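# Nest the open wooden boxes, largest one upright

## Task

Put every open wooden box inside the next larger one so that they form a single nested stack. Each box must rest flat with its opening facing up, including any that began on a side or upside down. The largest box must stand upright directly on the table.

## Robot and tools

Robot: two UR-type arms, left_arm and right_arm, each ending in a 16-motor hand. right_arm has a right hand and left_arm a mirrored left hand. Base poses in the scene frame: left_arm at (-0.033, +0.477, +0.043) m, right_arm at (-0.004, -0.520, +0.042) m, both facing almost straight along the frame. A post stands behind the arms and a camera stand sits between the bases; do not strike either.

Frames. Scene frame: origin at table-top height, midway between the arms; +z up, +x out over the table, left_arm on the +y side. Fixed cameras and the table use this frame. Each arm reports end_effector_position (m), end_effector_quat_wxyz and velocities in its own base frame. Motion offsets are in the axes of that arm's current Hand target. Hand-point axes on the right hand: +z runs along the straight fingers toward the tips, +y points out of the palm face, +x crosses the palm away from the thumb. On the left hand, +x points toward the thumb instead.

The 48-number row, used by execute_actions and move, covers both arms in one list, each number in [-1, 1]:
1-6: left_arm dx, dy, dz, rx, ry, rz.
7-22: left hand goals in this order: index_mcp, index_abd, index_pip, index_dip, middle_mcp, middle_abd, middle_pip, middle_dip, ring_mcp, ring_abd, ring_pip, ring_dip, thumb_cmc, thumb_axl, thumb_mcp, thumb_ipl.
23-24: left current_limit, speed.
25-48: the same 24 numbers for right_arm and its hand.

Pose numbers are offsets, not poses. They count from the arm's Hand target as it stood when the action or move began. A value of 1.0 means 0.6 m of travel or 180 degrees of turn. rx, ry, rz form one rotation vector. Six zeros means no new request for that arm.

Hand numbers are absolute goal angles, scaled between each hinge's two stops. Straight positions: _mcp +0.75, _abd 0.00, _pip +0.58, _dip +0.70, thumb_cmc +0.71, thumb_axl +0.68, thumb_mcp +0.23, thumb_ipl +0.17. Moving toward -1 curls the fingers toward the palm. A 0 is a real goal, not 'leave alone'. To keep a hand unchanged, send back its hand_goal, hand_current_limit and hand_speed.
current_limit maps -1 to 0 mA and +1 to 550 mA. speed sets the goal slew rate to (speed+1)/2 of 8.5 rad/s. Both start at +0.4 and -0.6, and the last values written stay in force.

Tools:
- execute_actions(actions, cameras): up to 15 rows per action, each row one 1/30 s step. A short list repeats its last row. Every row counts from the pose at the start of that action, so sending the same offset again moves the arm further.
- move(target, speed, blend, stop_force, zero, blocking, cameras): a straight path for each hand point. target is one row, or a list of up to 15 rows that all count from the same starting Hand targets. speed is in m/s, from 0.002 to 3.6, default 0.25. blend is a corner radius in m. stop_force is in N, from 3 to 120, and ends an arm's path when it senses that much push. zero=true re-zeroes the sensor first. blocking=false returns early. A move lasts at most 10 s. The move: line reports the ending (done, off_target, moving, held, fault) and any limits hit (paced, held).
- wait(seconds): let the scene run, 0 to 3600 s.
- stop(): brake the running move.
- zoom_image(camera, region [x0,y0,x1,y1], at most 504x504 px).
- zero_wrist_force(arm).
- read_manual(section).
- finished_scene(): ends the scene for good.

Cameras: cam_head_left, cam_head_right, cam_high, cam_low, cam_left_wrist, cam_right_wrist, each 672x504. Images come back when actions is empty or cameras asks for them.

Results include Hand target (the next offsets count from it), joint data, and Wrist force/torque along hand axes. Hand entries are listed in motor order: hand_goal, hand_measured, hand_current_ma and hand_state (moving, goal, blocked, overload). The hand often stops a little short of its target. If so, send the remaining gap as an offset.

Cautions:
- Each step clips orientation to within 32 degrees of the current orientation.
- A clearance check holds back commands that would bring the two arms too close. Any arm-to-arm contact, including one hand gripping the other's fingers, can fail the scene.
- About 150 N of outside force, or too much joint torque (wrist limits about 25.7 N m), stops an arm for 10 s.
- The arms are stiff, so aim barely past a contact and approach slowly, or use stop_force.
- A motor at 495 mA or more for 5 s shuts down.
- Avoid paths where the wrist passes near the arm's own base axis.
- Never let a box drop, even a few mm, tip off the table, or be let go while still moving. Avoid hard slams or shoves.

Each tool is called after "Call:" as name(argument=value, ...) on one line, values as JSON.

## Session

Call:
execute_actions(actions=[])

Scene clock: 0.00 s.
left_arm: end_effector_position=(+0.4791, -0.2321, +0.3154) hand_goal=(+0.754, +0.000, +0.576, +0.696, +0.754, +0.000, +0.576, +0.696, +0.754, +0.000, +0.576, +0.696, +0.714, +0.678, +0.226, +0.168) hand_measured=(+0.7535, -0.0008, +0.5770, +0.6958, +0.7535, -0.0008, +0.5757, +0.6958, +0.7535, +0.0007, +0.5770, +0.6958, +0.7142, +0.6767, +0.2252, +0.1681) hand_current_ma=(+7, +9, +4, -13, +6, -5, -7, +6, +5, -1, +6, -10, +11, -6, +5, +4) hand_state=(goal, goal, goal, goal, goal, goal, goal, goal, goal, goal, goal, goal, goal, goal, goal, goal) hand_current_limit=0.40 hand_speed=-0.60 end_effector_quat_wxyz=(-0.554, -0.229, +0.795, -0.099) | right_arm: end_effector_position=(+0.1614, +0.5257, +0.1158) hand_goal=(+0.754, +0.000, +0.576, +0.696, +0.754, +0.000, +0.576, +0.696, +0.754, +0.000, +0.576, +0.696, +0.714, +0.678, +0.226, +0.168) hand_measured=(+0.7535, -0.0008, +0.5770, +0.6958, +0.7535, +0.0007, +0.5770, +0.6958, +0.7535, +0.0007, +0.5770, +0.6958, +0.7142, +0.6767, +0.2262, +0.1681) hand_current_ma=(-7, +1, -1, +6, +11, -5, -9, -9, -1, +2, +2, -1, +4, -9, +3, -5) hand_state=(goal, goal, goal, goal, goal, goal, goal, goal, goal, goal, goal, goal, goal, goal, goal, goal) hand_current_limit=0.40 hand_speed=-0.60 end_effector_quat_wxyz=(+0.553, -0.095, +0.826, +0.055)
Joint positions: left_arm=[3.041 -2.355 -0.793 -2.7 1.056 -1.899] | right_arm=[1.319 -0.916 2.365 -3.845 -2.542 -0.935]
Joint velocities: within noise
Joint torques (N m): no reading
Wrist force (N): no reading
Wrist torque (N m): no reading
Wrist force, peak (N): no reading
Hand target: left_arm +0.4791, -0.2321, +0.3154; -0.554, -0.229, +0.795, -0.099 | right_arm +0.1614, +0.5257, +0.1158; +0.553, -0.095, +0.826, +0.055

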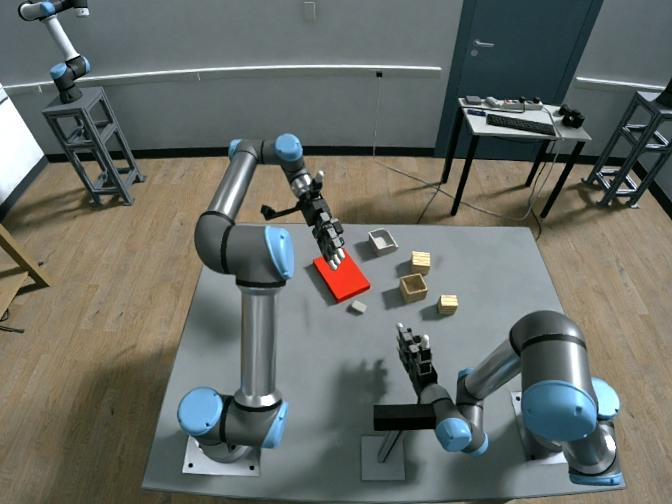

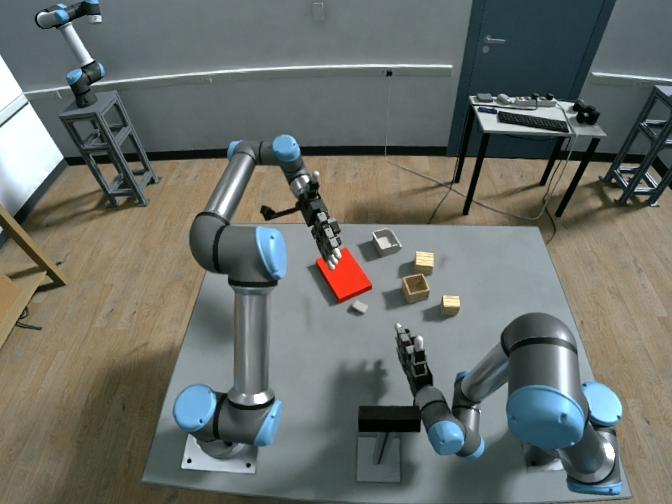

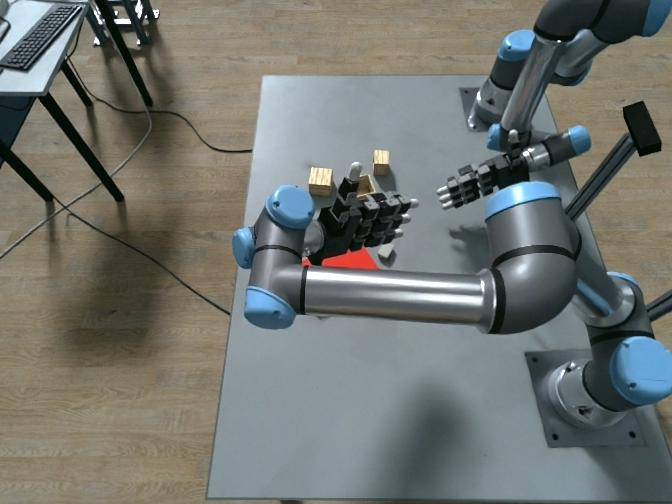

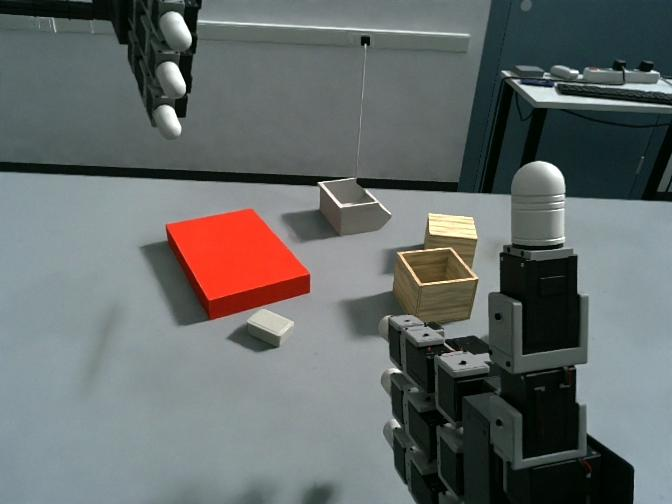

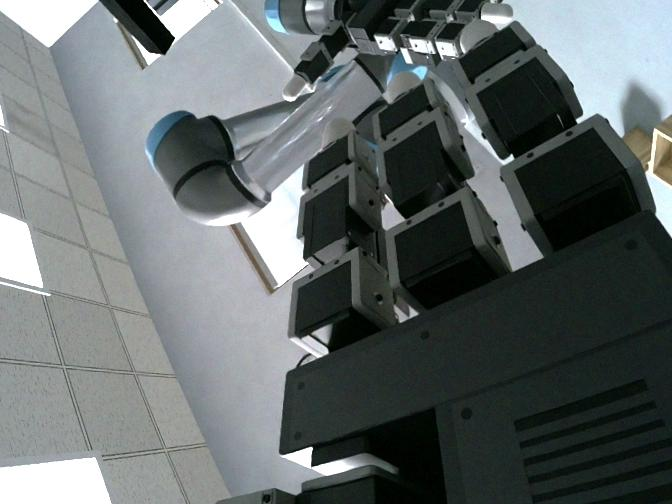

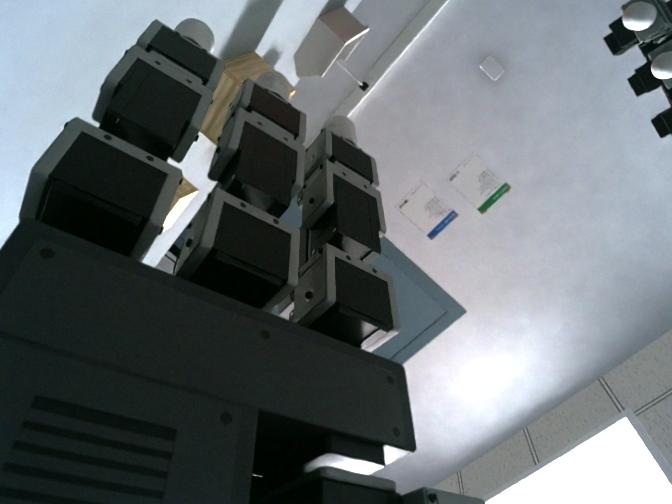

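Call:
zoom_image(camera="cam_head_left", region=[280, 200, 500, 340])

Call:
zoom_image(camera="cam_low", region=[150, 160, 510, 380])

Call:
zoom_image(camera="cam_high", region=[280, 130, 460, 300])

Scaled by 2.291.

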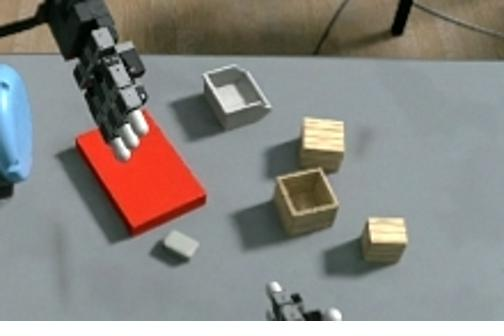

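Scaled by 1.400.

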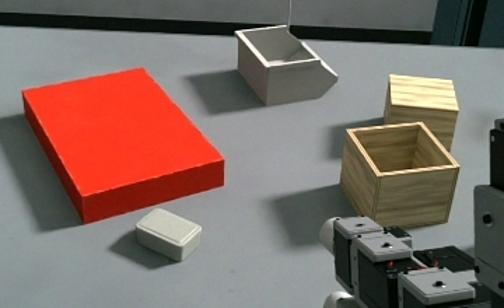

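Scaled by 2.800.

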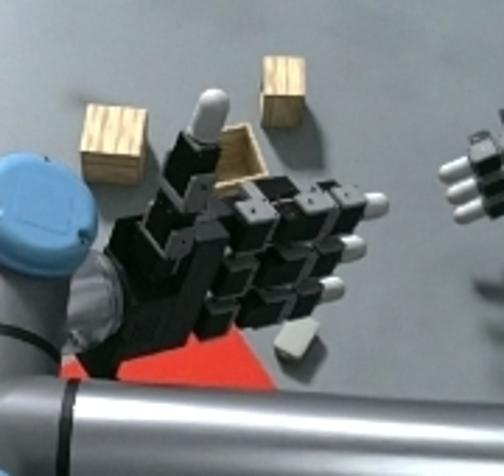

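Call:
zoom_image(camera="cam_right_wrist", region=[140, 0, 400, 260])

Call:
zoom_image(camera="cam_left_wrist", region=[560, 60, 672, 220])

Call:
zoom_image(camera="cam_high", region=[300, 140, 400, 240])

Call:
zoom_image(camera="cam_head_right", region=[380, 230, 480, 330])

Scaled by 1.938.

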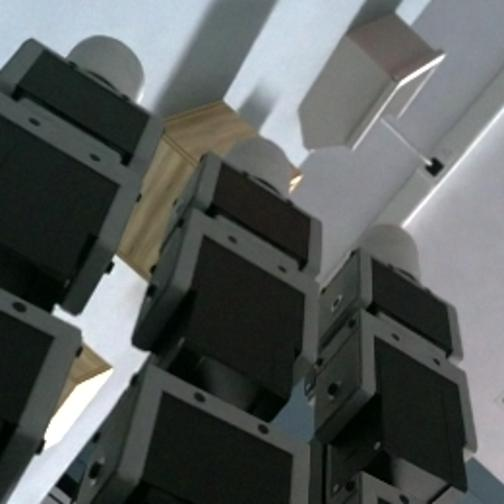

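Scaled by 3.150.

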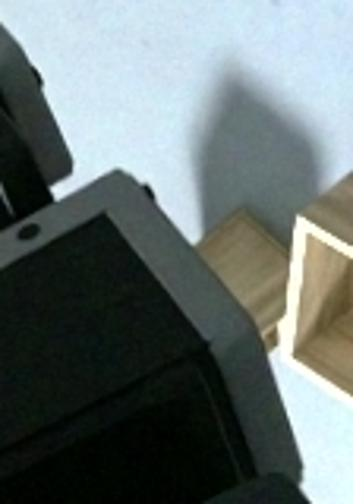

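Scaled by 5.040.

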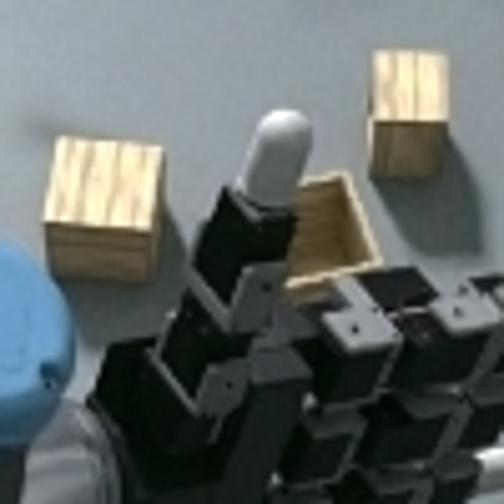

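Scaled by 5.040.

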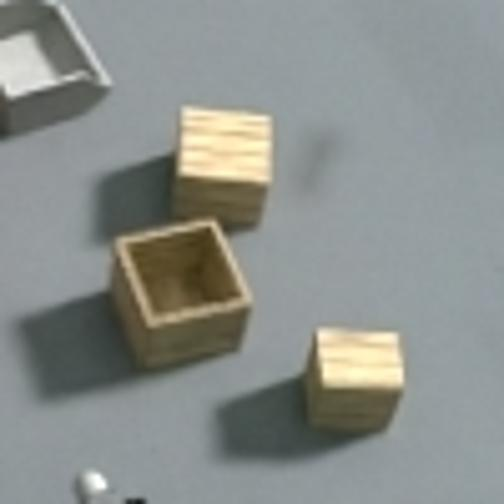

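Call:
zoom_image(camera="cam_low", region=[380, 200, 500, 340])

Call:
zoom_image(camera="cam_head_left", region=[380, 230, 480, 330])

Scaled by 3.600.

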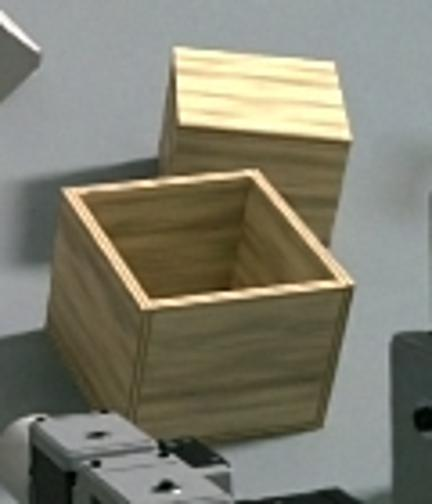

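Scaled by 5.040.

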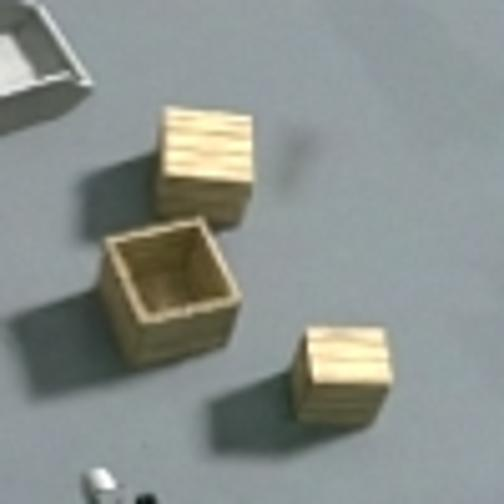

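Call:
zoom_image(camera="cam_low", region=[390, 240, 440, 290])

Call:
zoom_image(camera="cam_low", region=[435, 240, 485, 290])

Call:
zoom_image(camera="cam_head_left", region=[396, 268, 436, 308])

Call:
zoom_image(camera="cam_low", region=[420, 205, 485, 270])

Call:
zoom_image(camera="cam_head_left", region=[430, 285, 470, 325])

Scaled by 10.080.

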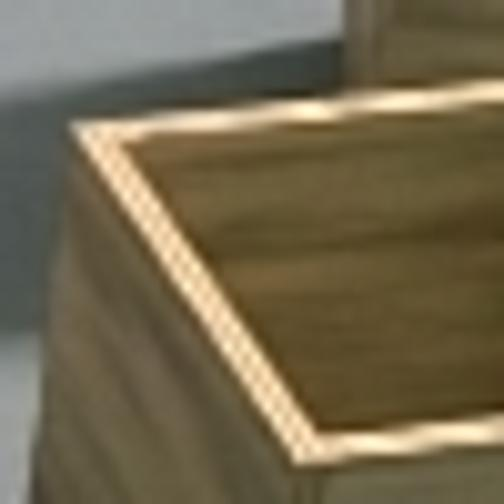

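Scaled by 10.080.

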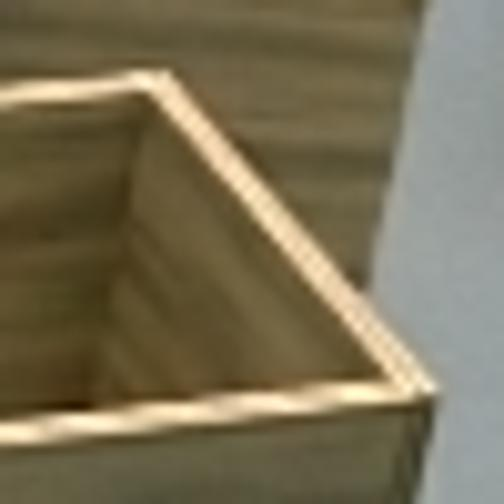

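Scaled by 12.600.

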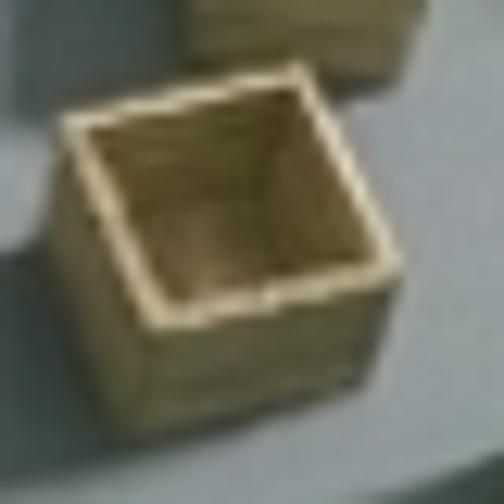

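Scaled by 7.754.

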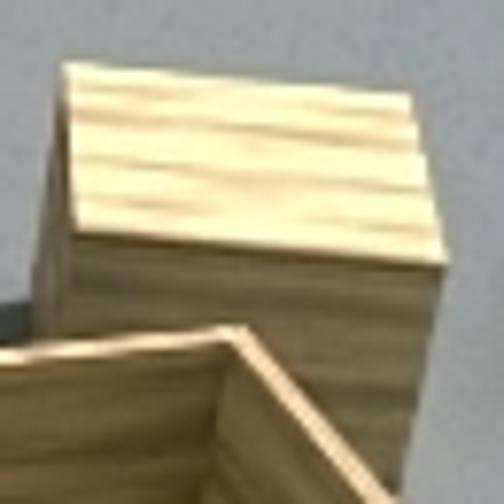

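Scaled by 12.600.

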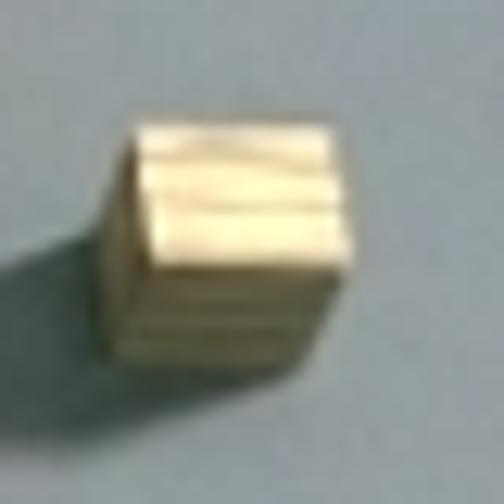

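Call:
move(target=[-0.1272,0.4378,-0.2055,0,0,0,0.754,0,0.576,0.696,0.754,0,0.576,0.696,0.754,0,0.576,0.696,0.714,0.678,0.226,0.168,0.4,-0.6,-0.305,-0.456,0.3037,-0.3003,-0.3634,-0.5522,0.2466,0,0.0657,0.1884,0.754,0,0.576,0.696,0.754,0,0.576,0.696,-0.514,0.6766,0.3146,0.0054,0.4,-0.6], speed=0.3, cameras=["all"])

Scene clock: 396.90 s.
left_arm: end_effector_position=(+0.4792, +0.0679, +0.3152) hand_goal=(+0.754, +0.000, +0.576, +0.696, +0.754, +0.000, +0.576, +0.696, +0.754, +0.000, +0.576, +0.696, +0.714, +0.678, +0.226, +0.168) hand_measured=(+0.7535, -0.0037, +0.5770, +0.6958, +0.7535, -0.0023, +0.5770, +0.6971, +0.7523, -0.0037, +0.5770, +0.6958, +0.7142, +0.6777, +0.2252, +0.1681) hand_current_ma=(+4, +7, +15, +1, +7, -16, -16, -2, -7, +0, +11, -3, +22, +0, +5, +3) hand_state=(goal, goal, goal, goal, goal, goal, goal, goal, goal, goal, goal, goal, goal, goal, goal, goal) hand_current_limit=0.40 hand_speed=-0.60 end_effector_quat_wxyz=(-0.554, -0.229, +0.795, -0.099) | right_arm: end_effector_position=(+0.4532, +0.3119, +0.2188) hand_goal=(+0.246, +0.000, +0.066, +0.188, +0.754, +0.000, +0.576, +0.696, +0.754, +0.000, +0.576, +0.696, -0.514, +0.676, +0.314, +0.006) hand_measured=(+0.2337, -0.0023, +0.0611, +0.1874, +0.7306, -0.0037, +0.5770, +0.6958, +0.7318, -0.0037, +0.5757, +0.6958, -0.5253, +0.6798, +0.3064, +0.0052) hand_current_ma=(-17, +3, -4, +1, -5, -5, -7, -6, -18, +5, +7, +7, -4, -8, -5, -2) hand_state=(goal, goal, goal, goal, blocked, goal, goal, goal, blocked, goal, goal, goal, goal, goal, goal, goal) hand_current_limit=0.40 hand_speed=-0.60 end_effector_quat_wxyz=(-0.609, +0.793, -0.007, +0.006)
Joint positions: left_arm=[3.457 -2.297 -0.888 -2.718 1.438 -1.727] | right_arm=[-0.046 -1.478 2.058 -2.045 -0.263 -4.823]
Joint torques (N m): left_arm=[-6.8 54.97 5.14 0.74 -2.51 -1.67] | right_arm=[-9.8 -35.08 -13.96 -0.88 2.78 -0.58]
Wrist force (N): left_arm=[-0.6 0.0 0.2] | right_arm=[-0.2 3.0 1.2]
Wrist torque (N m): left_arm=[0.01 0.06 -0.08] | right_arm=[0.42 0.06 0.33]
Wrist force, peak (N): left_arm=[-0.7 1.0 -0.3] | right_arm=[-0.6 3.3 1.6]
Hand target: left_arm +0.4792, +0.0679, +0.3152; -0.554, -0.229, +0.795, -0.099 | right_arm +0.4532, +0.3118, +0.2188; -0.609, +0.793, -0.007, +0.006
Off the commanded pose: left_arm 0.000 m, 0 deg | right_arm 0.000 m, 0 deg.
move: done
cam_left_wrist: T_world_to_cam=[[0.51072, -0.34719, -0.78652, -0.00472], [0.72909, -0.3099, 0.61023, -0.56173], [-0.45562, -0.88511, 0.09486, 0.37767]] pos_world=[0.58403, 0.15856, 0.30325]
cam_right_wrist: T_world_to_cam=[[-0.81104, -0.14845, -0.56584, 0.57406], [-0.41841, -0.52878, 0.73846, 0.1504], [-0.40883, 0.83567, 0.36675, -0.03519]] pos_world=[0.51413, 0.19415, 0.22667]

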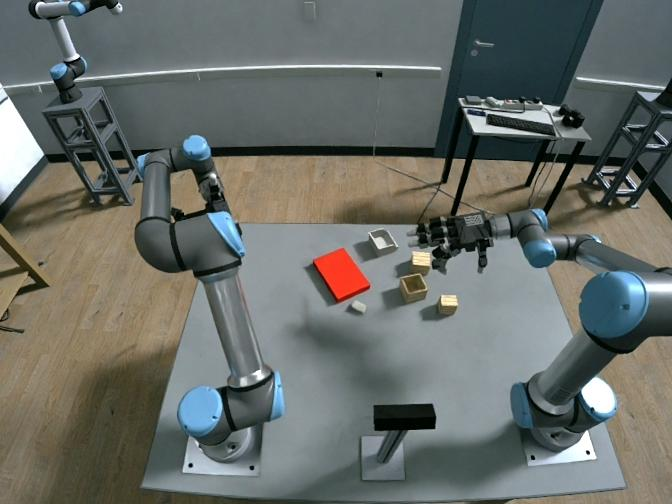

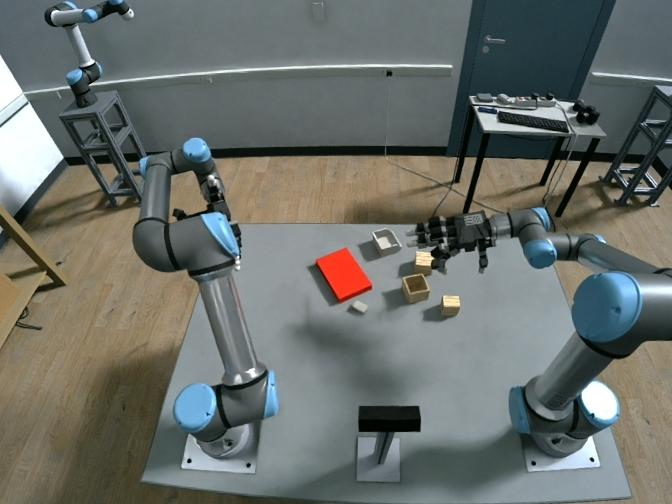

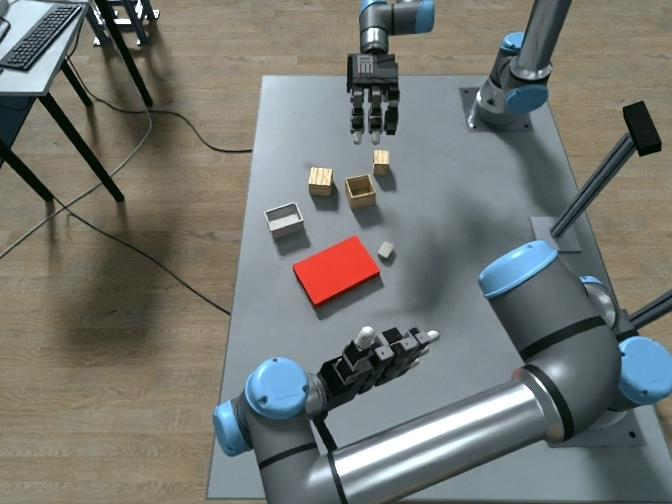

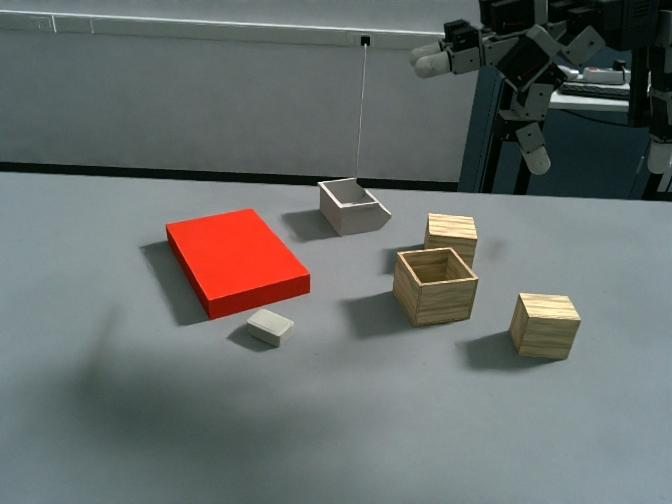

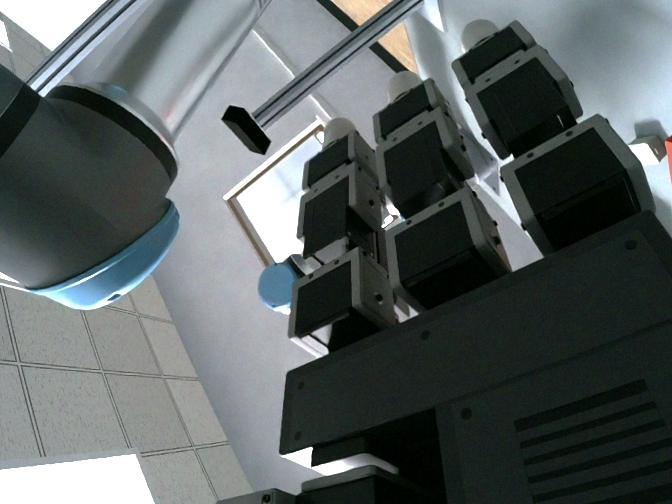

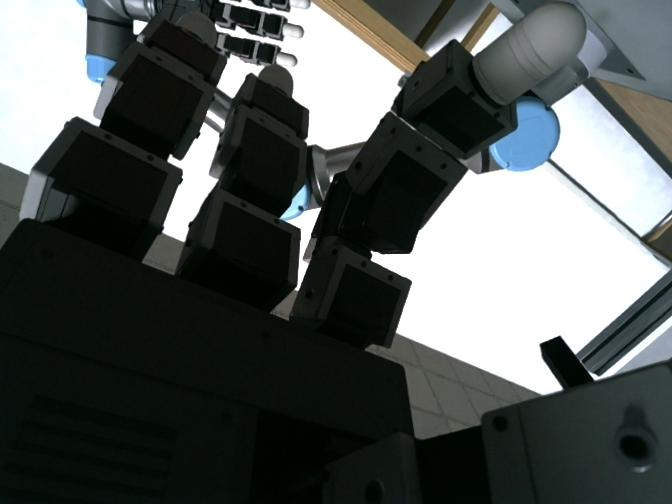

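Call:
zoom_image(camera="cam_high", region=[300, 140, 400, 215])

Call:
zoom_image(camera="cam_low", region=[500, 280, 590, 370])

Call:
zoom_image(camera="cam_low", region=[385, 200, 485, 330])

Scaled by 5.040.

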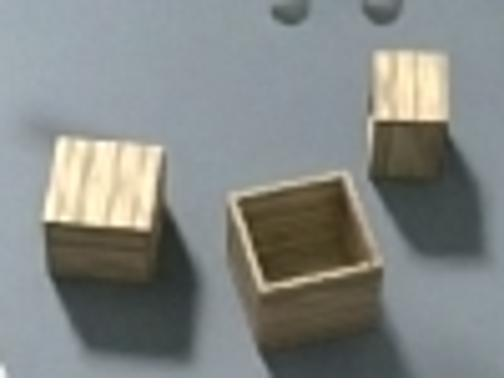

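Scaled by 5.600.

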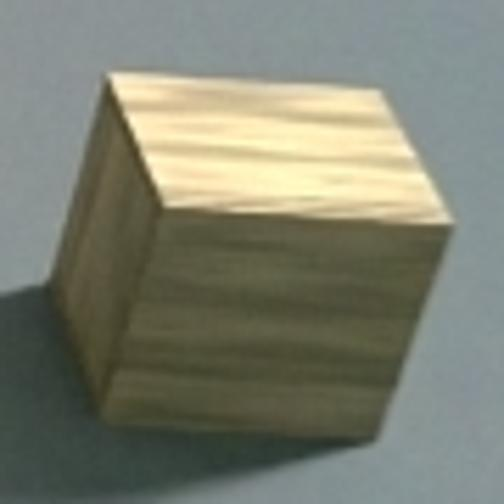

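Scaled by 3.877.

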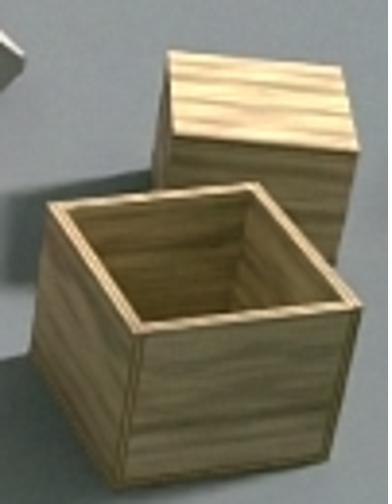

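Call:
move(target=[0,0,0,0,0,0,0.754,0,0.576,0.696,0.754,0,0.576,0.696,0.754,0,0.576,0.696,0.714,0.678,0.226,0.168,0.4,-0.6,-0.0018,0.3192,0.1018,0,0,0,0.2466,0,0.0657,0.1884,0.754,0,0.576,0.696,0.754,0,0.576,0.696,-0.514,0.6766,0.3146,0.0054,0.4,-0.6], speed=0.2, cameras=["cam_low","cam_head_left","cam_high"])

Call:
zoom_image(camera="cam_low", region=[430, 230, 672, 400])

Scene clock: 443.03 s.
left_arm: end_effector_position=(+0.4792, +0.0679, +0.3152) hand_goal=(+0.754, +0.000, +0.576, +0.696, +0.754, +0.000, +0.576, +0.696, +0.754, +0.000, +0.576, +0.696, +0.714, +0.678, +0.226, +0.168) hand_measured=(+0.7535, -0.0023, +0.5770, +0.6958, +0.7535, -0.0023, +0.5770, +0.6958, +0.7535, -0.0023, +0.5770, +0.6958, +0.7142, +0.6767, +0.2262, +0.1691) hand_current_ma=(+2, -6, +4, -5, +3, -4, -10, -5, +3, -7, +9, -11, +10, -9, -7, -7) hand_state=(goal, goal, goal, goal, goal, goal, goal, goal, goal, goal, goal, goal, goal, goal, goal, goal) hand_current_limit=0.40 hand_speed=-0.60 end_effector_quat_wxyz=(-0.554, -0.229, +0.795, -0.099) | right_arm: end_effector_position=(+0.4525, +0.3215, +0.0181) hand_goal=(+0.246, +0.000, +0.066, +0.188, +0.754, +0.000, +0.576, +0.696, +0.754, +0.000, +0.576, +0.696, -0.514, +0.676, +0.314, +0.006) hand_measured=(+0.2337, -0.0023, +0.0611, +0.1887, +0.7269, -0.0037, +0.5770, +0.6958, +0.7281, -0.0037, +0.5757, +0.6958, -0.5240, +0.6798, +0.3064, +0.0052) hand_current_ma=(-11, +2, -3, +3, -9, +0, -6, -11, -23, +4, +5, +6, -4, -6, -2, -6) hand_state=(goal, goal, goal, goal, blocked, goal, goal, goal, blocked, goal, goal, goal, goal, goal, goal, goal) hand_current_limit=0.40 hand_speed=-0.60 end_effector_quat_wxyz=(-0.609, +0.793, -0.007, +0.006)
Joint positions: left_arm=[3.457 -2.297 -0.888 -2.718 1.438 -1.727] | right_arm=[-0.026 -1.025 2.209 -2.725 -0.261 -4.744]
Joint torques (N m): left_arm=[-7.29 54.46 5.44 0.64 -1.95 -1.68] | right_arm=[-1.64 -28.4 -2.9 -0.82 0.64 -1.35]
Wrist force (N): left_arm=[-0.6 0.1 -0.2] | right_arm=[-0.2 2.8 1.5]
Wrist torque (N m): left_arm=[0.06 0.06 -0.08] | right_arm=[0.40 0.02 0.49]
Wrist force, peak (N): left_arm=[-0.7 0.2 0.0] | right_arm=[0.1 5.0 1.8]
Hand target: left_arm +0.4792, +0.0679, +0.3152; -0.554, -0.229, +0.795, -0.099 | right_arm +0.4525, +0.3214, +0.0181; -0.609, +0.793, -0.007, +0.006
Off the commanded pose: left_arm 0.000 m, 0 deg | right_arm 0.000 m, 0 deg.
move: done
Images, in order (width x height): cam_head_left 672x504, cam_high 672x504, cam_low 672x504.

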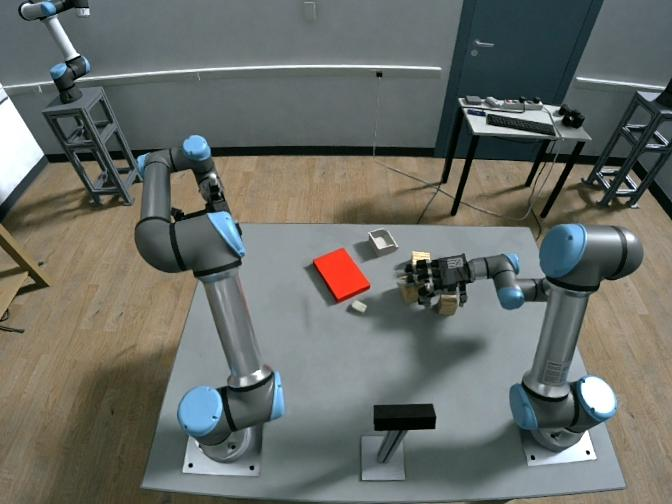

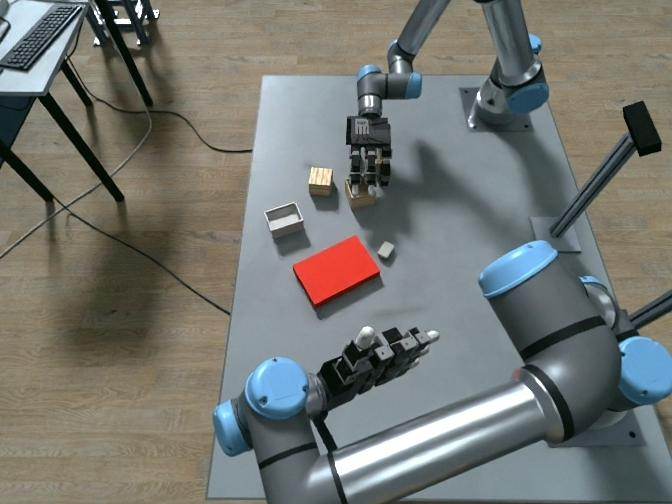

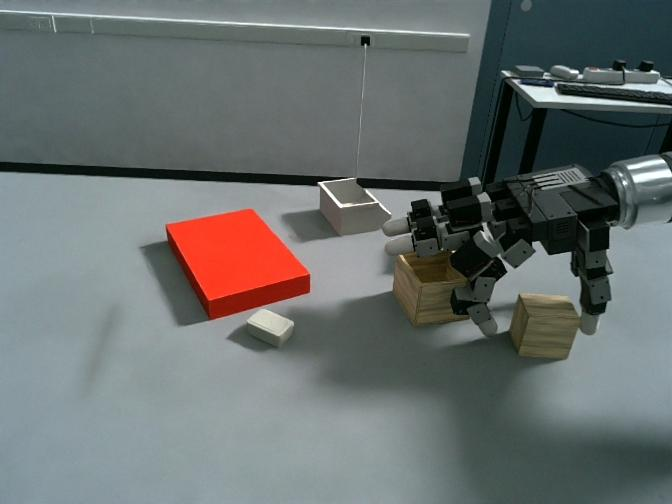

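Scaled by 2.083.

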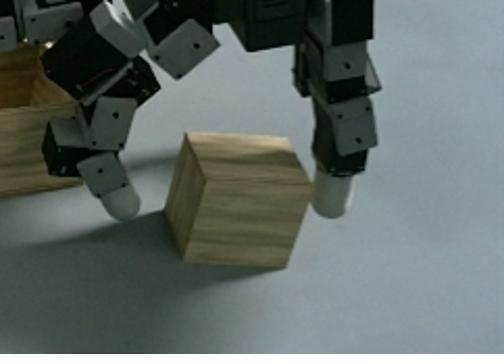

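Call:
move(target=[0,0,0,0,0,0,0.754,0,0.576,0.696,0.754,0,0.576,0.696,0.754,0,0.576,0.696,0.714,0.678,0.226,0.168,0.4,-0.6,0,0,0,0,0,0,0.0,0,0.0657,0.1884,0.754,0,0.576,0.696,0.754,0,0.576,0.696,-0.514,0.6766,0.18,0.0054,0.2,-0.95], speed=0.1, cameras=["cam_low"])

Call:
zoom_image(camera="cam_low", region=[430, 230, 672, 400])

Scene clock: 451.83 s.
left_arm: end_effector_position=(+0.4792, +0.0679, +0.3152) hand_goal=(+0.754, +0.000, +0.576, +0.696, +0.754, +0.000, +0.576, +0.696, +0.754, +0.000, +0.576, +0.696, +0.714, +0.678, +0.226, +0.168) hand_measured=(+0.7535, -0.0023, +0.5770, +0.6958, +0.7535, -0.0037, +0.5770, +0.6958, +0.7535, -0.0023, +0.5770, +0.6958, +0.7142, +0.6767, +0.2262, +0.1672) hand_current_ma=(-4, -13, +3, -3, +2, -14, -7, -9, -2, -2, +16, -18, +10, +7, +25, +7) hand_state=(goal, goal, goal, goal, goal, goal, goal, goal, goal, goal, goal, goal, goal, goal, goal, goal) hand_current_limit=0.40 hand_speed=-0.60 end_effector_quat_wxyz=(-0.554, -0.229, +0.795, -0.099) | right_arm: end_effector_position=(+0.4525, +0.3214, +0.0181) hand_goal=(+0.000, +0.000, +0.066, +0.188, +0.754, +0.000, +0.576, +0.696, +0.754, +0.000, +0.576, +0.696, -0.514, +0.676, +0.180, +0.006) hand_measured=(+0.0745, -0.0023, +0.0714, +0.1887, +0.7269, -0.0037, +0.5770, +0.6958, +0.7293, -0.0037, +0.5770, +0.6958, -0.5253, +0.6788, +0.1896, +0.0100) hand_current_ma=(+20, +0, -2, +1, -8, -3, -5, -9, -22, +8, +11, +3, +1, -8, +7, -3) hand_state=(moving, goal, goal, goal, blocked, goal, goal, goal, blocked, goal, goal, goal, goal, goal, goal, goal) hand_current_limit=0.20 hand_speed=-0.95 end_effector_quat_wxyz=(-0.609, +0.793, -0.007, +0.006)
Joint positions: left_arm=[3.457 -2.297 -0.888 -2.718 1.438 -1.727] | right_arm=[-0.026 -1.025 2.209 -2.725 -0.261 -4.744]
Joint torques (N m): left_arm=[-7 56.37 5.61 0.54 -1.65 -1.7] | right_arm=[-9.53 -28.6 -3.8 -2.31 1.26 0.84]
Wrist force (N): left_arm=[-0.2 0.0 -0.2] | right_arm=[-0.2 2.6 1.2]
Wrist torque (N m): left_arm=[0.04 0.01 -0.05] | right_arm=[0.42 0.03 0.49]
Wrist force, peak (N): left_arm=[-0.8 0.1 0.0] | right_arm=[-0.2 3.0 1.4]
Hand target: left_arm +0.4792, +0.0679, +0.3152; -0.554, -0.229, +0.795, -0.099 | right_arm +0.4525, +0.3214, +0.0181; -0.609, +0.793, -0.007, +0.006
Off the commanded pose: left_arm 0.000 m, 0 deg | right_arm 0.000 m, 0 deg.
move: done

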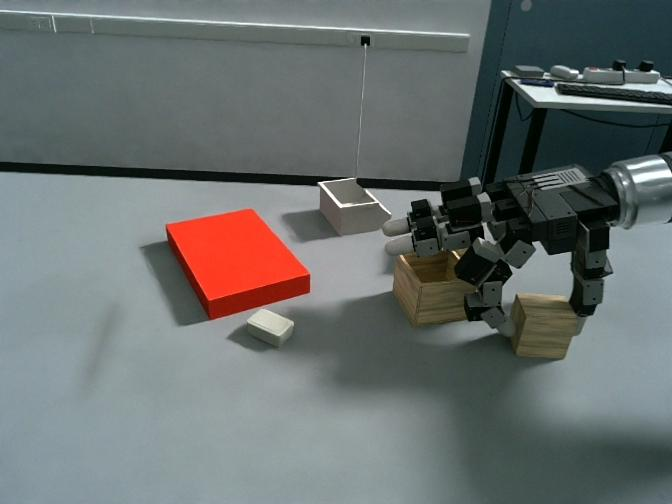

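Scaled by 2.083.

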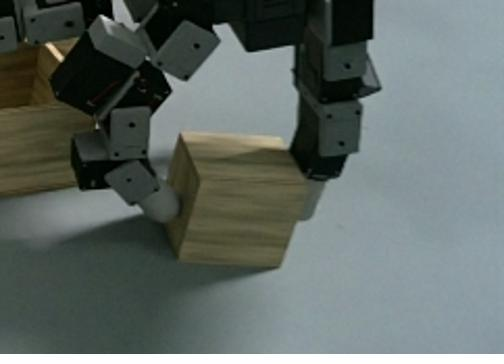

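Call:
move(target=[0,0,0,0,0,0,0.754,0,0.576,0.696,0.754,0,0.576,0.696,0.754,0,0.576,0.696,0.714,0.678,0.226,0.168,0.4,-0.6,0,0,0,0,0,0,-0.15,0,0.0657,0.1884,0.754,0,0.576,0.696,0.754,0,0.576,0.696,-0.514,0.6766,0.10,0.0054,0.2,-0.95], speed=0.1, cameras=["cam_low"])

Call:
zoom_image(camera="cam_low", region=[430, 230, 672, 400])

Scene clock: 458.13 s.
left_arm: end_effector_position=(+0.4792, +0.0679, +0.3152) hand_goal=(+0.754, +0.000, +0.576, +0.696, +0.754, +0.000, +0.576, +0.696, +0.754, +0.000, +0.576, +0.696, +0.714, +0.678, +0.226, +0.168) hand_measured=(+0.7535, -0.0037, +0.5770, +0.6958, +0.7535, -0.0023, +0.5770, +0.6958, +0.7535, -0.0023, +0.5770, +0.6971, +0.7142, +0.6767, +0.2262, +0.1672) hand_current_ma=(-8, -5, +4, -19, -1, -10, -18, +8, +4, -5, +3, -13, +13, -5, +21, +18) hand_state=(goal, goal, goal, goal, goal, goal, goal, goal, goal, goal, goal, goal, goal, goal, goal, goal) hand_current_limit=0.40 hand_speed=-0.60 end_effector_quat_wxyz=(-0.554, -0.229, +0.795, -0.099) | right_arm: end_effector_position=(+0.4524, +0.3214, +0.0181) hand_goal=(-0.150, +0.000, +0.066, +0.188, +0.754, +0.000, +0.576, +0.696, +0.754, +0.000, +0.576, +0.696, -0.514, +0.676, +0.100, +0.006) hand_measured=(+0.0625, -0.0023, +0.0817, +0.1862, +0.7269, -0.0037, +0.5770, +0.6958, +0.7281, -0.0037, +0.5757, +0.6958, -0.5240, +0.6798, +0.1916, +0.0166) hand_current_ma=(+158, +3, +5, -1, -7, -3, -7, -10, -20, +5, +4, +3, +0, -11, +101, +5) hand_state=(moving, goal, goal, goal, blocked, goal, goal, goal, blocked, goal, goal, goal, goal, goal, moving, moving) hand_current_limit=0.20 hand_speed=-0.95 end_effector_quat_wxyz=(-0.609, +0.793, -0.007, +0.006)
Joint positions: left_arm=[3.457 -2.297 -0.888 -2.718 1.438 -1.727] | right_arm=[-0.026 -1.025 2.209 -2.725 -0.261 -4.744]
Joint torques (N m): left_arm=[-7.26 55.12 4.96 0.52 -1.34 -1.47] | right_arm=[-9.22 -30.19 -3.69 -0.6 2.09 -1.36]
Wrist force (N): left_arm=[-0.4 0.3 0.1] | right_arm=[-0.3 -0.6 1.1]
Wrist torque (N m): left_arm=[0.06 0.04 -0.07] | right_arm=[0.21 0.05 0.51]
Wrist force, peak (N): left_arm=[-0.7 0.1 0.0] | right_arm=[-0.5 2.4 1.4]
Hand target: left_arm +0.4792, +0.0679, +0.3152; -0.554, -0.229, +0.795, -0.099 | right_arm +0.4525, +0.3214, +0.0181; -0.609, +0.793, -0.007, +0.006
Off the commanded pose: left_arm 0.000 m, 0 deg | right_arm 0.000 m, 0 deg.
move: done

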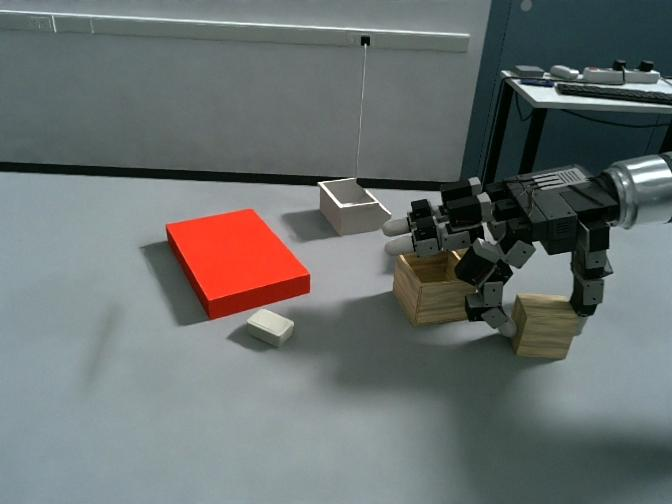

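Scaled by 2.083.

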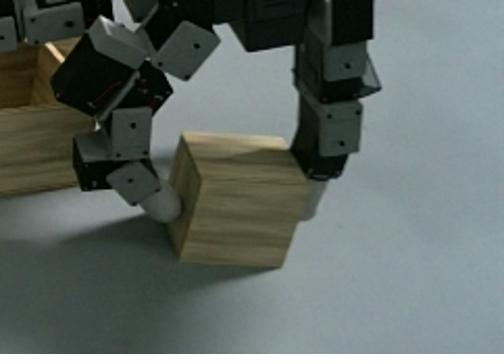

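Call:
move(target=[0,0,0,0,0,0,0.754,0,0.576,0.696,0.754,0,0.576,0.696,0.754,0,0.576,0.696,0.714,0.678,0.226,0.168,0.4,-0.6,0,-0.161,-0.0431,0,0,0,-0.15,0,0.0657,0.1884,0.754,0,0.576,0.696,0.754,0,0.576,0.696,-0.514,0.6766,0.10,0.0054,0.2,-0.95], speed=0.06, cameras=["cam_low","cam_head_left","cam_high"])

Call:
zoom_image(camera="cam_low", region=[430, 130, 672, 300])

Call:
zoom_image(camera="cam_high", region=[320, 80, 440, 200])

Scene clock: 465.73 s.
left_arm: end_effector_position=(+0.4792, +0.0679, +0.3152) hand_goal=(+0.754, +0.000, +0.576, +0.696, +0.754, +0.000, +0.576, +0.696, +0.754, +0.000, +0.576, +0.696, +0.714, +0.678, +0.226, +0.168) hand_measured=(+0.7535, -0.0023, +0.5770, +0.6958, +0.7523, -0.0023, +0.5770, +0.6958, +0.7535, -0.0023, +0.5770, +0.6971, +0.7142, +0.6767, +0.2262, +0.1672) hand_current_ma=(-1, +1, +9, +5, +5, -1, -13, +3, -3, +0, +8, -1, +28, +4, +1, -8) hand_state=(goal, goal, goal, goal, goal, goal, goal, goal, goal, goal, goal, goal, goal, goal, goal, goal) hand_current_limit=0.40 hand_speed=-0.60 end_effector_quat_wxyz=(-0.554, -0.229, +0.795, -0.099) | right_arm: end_effector_position=(+0.4524, +0.3214, +0.1181) hand_goal=(-0.150, +0.000, +0.066, +0.188, +0.754, +0.000, +0.576, +0.696, +0.754, +0.000, +0.576, +0.696, -0.514, +0.676, +0.100, +0.006) hand_measured=(+0.0275, +0.0021, +0.1163, +0.2091, +0.7257, -0.0037, +0.5770, +0.6958, +0.7281, -0.0037, +0.5757, +0.6958, -0.5253, +0.6756, +0.1896, +0.0338) hand_current_ma=(+214, +1, +35, +17, -8, -1, -4, -8, -23, +5, +2, +1, -4, -9, +118, +24) hand_state=(blocked, goal, blocked, blocked, blocked, goal, goal, goal, blocked, goal, goal, goal, goal, goal, blocked, blocked) hand_current_limit=0.20 hand_speed=-0.95 end_effector_quat_wxyz=(-0.609, +0.793, -0.007, +0.006)
Joint positions: left_arm=[3.457 -2.297 -0.888 -2.718 1.438 -1.727] | right_arm=[-0.026 -1.275 2.172 -2.438 -0.261 -4.745]
Joint torques (N m): left_arm=[-6.41 55.31 5.04 0.67 -0.82 -1.44] | right_arm=[-9.3 -23.58 -7.73 -3.93 1.8 -0.18]
Wrist force (N): left_arm=[-0.1 0.1 -0.1] | right_arm=[-0.1 3.2 1.0]
Wrist torque (N m): left_arm=[0.06 -0.01 -0.05] | right_arm=[0.48 0.03 0.51]
Wrist force, peak (N): left_arm=[-0.7 -0.1 0.0] | right_arm=[-0.3 3.9 1.6]
Hand target: left_arm +0.4792, +0.0679, +0.3152; -0.554, -0.229, +0.795, -0.099 | right_arm +0.4524, +0.3214, +0.1181; -0.609, +0.793, -0.007, +0.006
Off the commanded pose: left_arm 0.000 m, 0 deg | right_arm 0.000 m, 0 deg.
move: done
Images, in order (width x height): cam_head_left 672x504, cam_high 672x504, cam_low 672x504.

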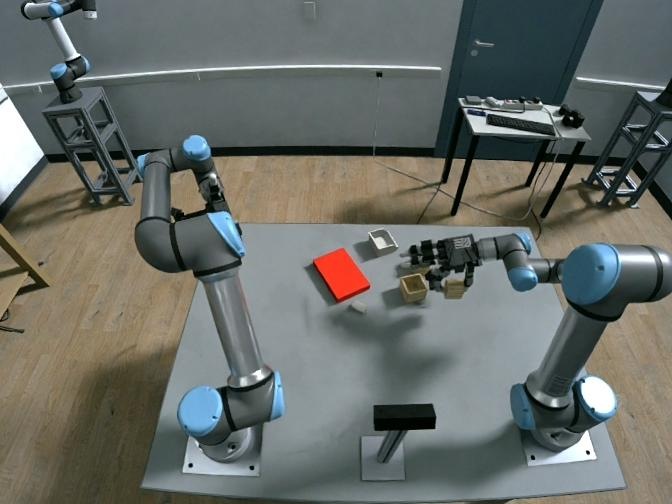

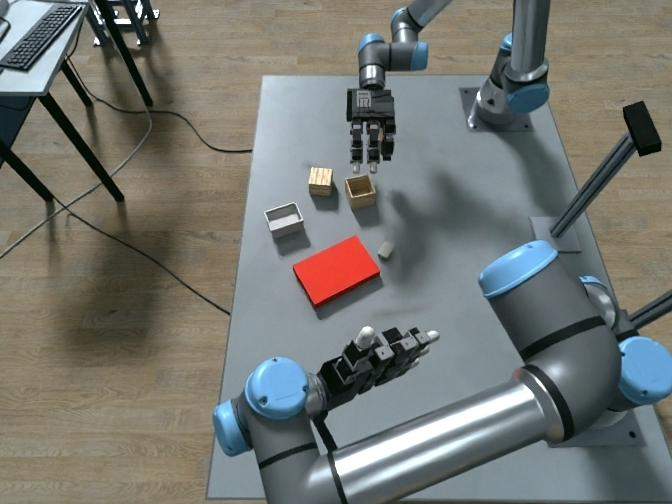

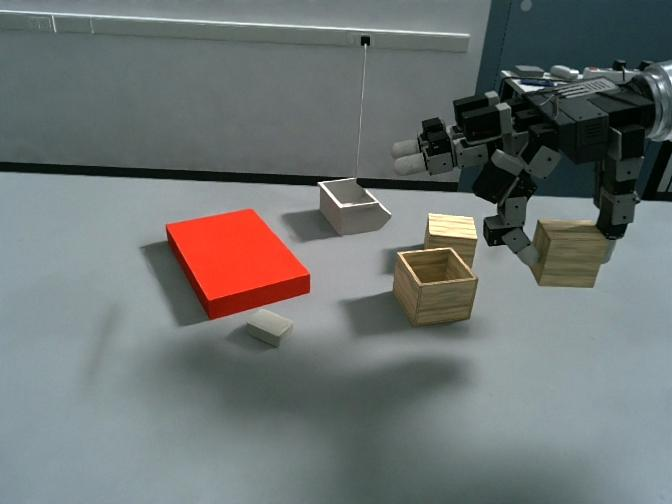

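Scaled by 2.083.

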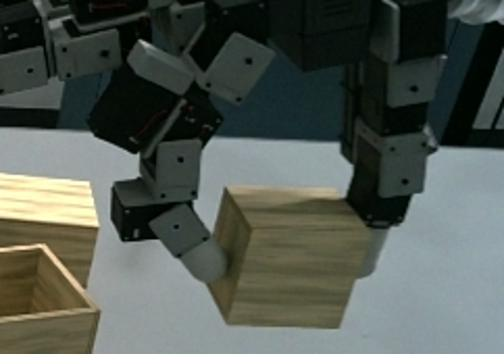

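Scaled by 4.200.

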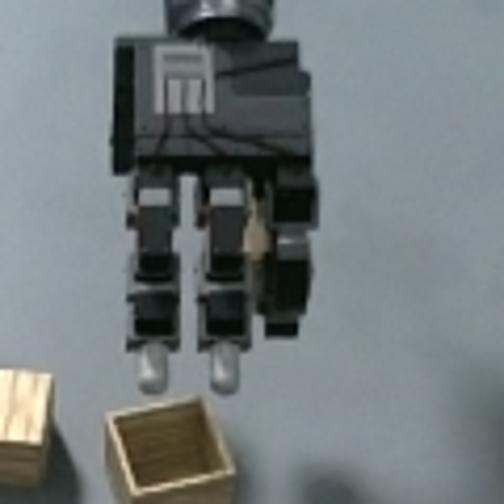

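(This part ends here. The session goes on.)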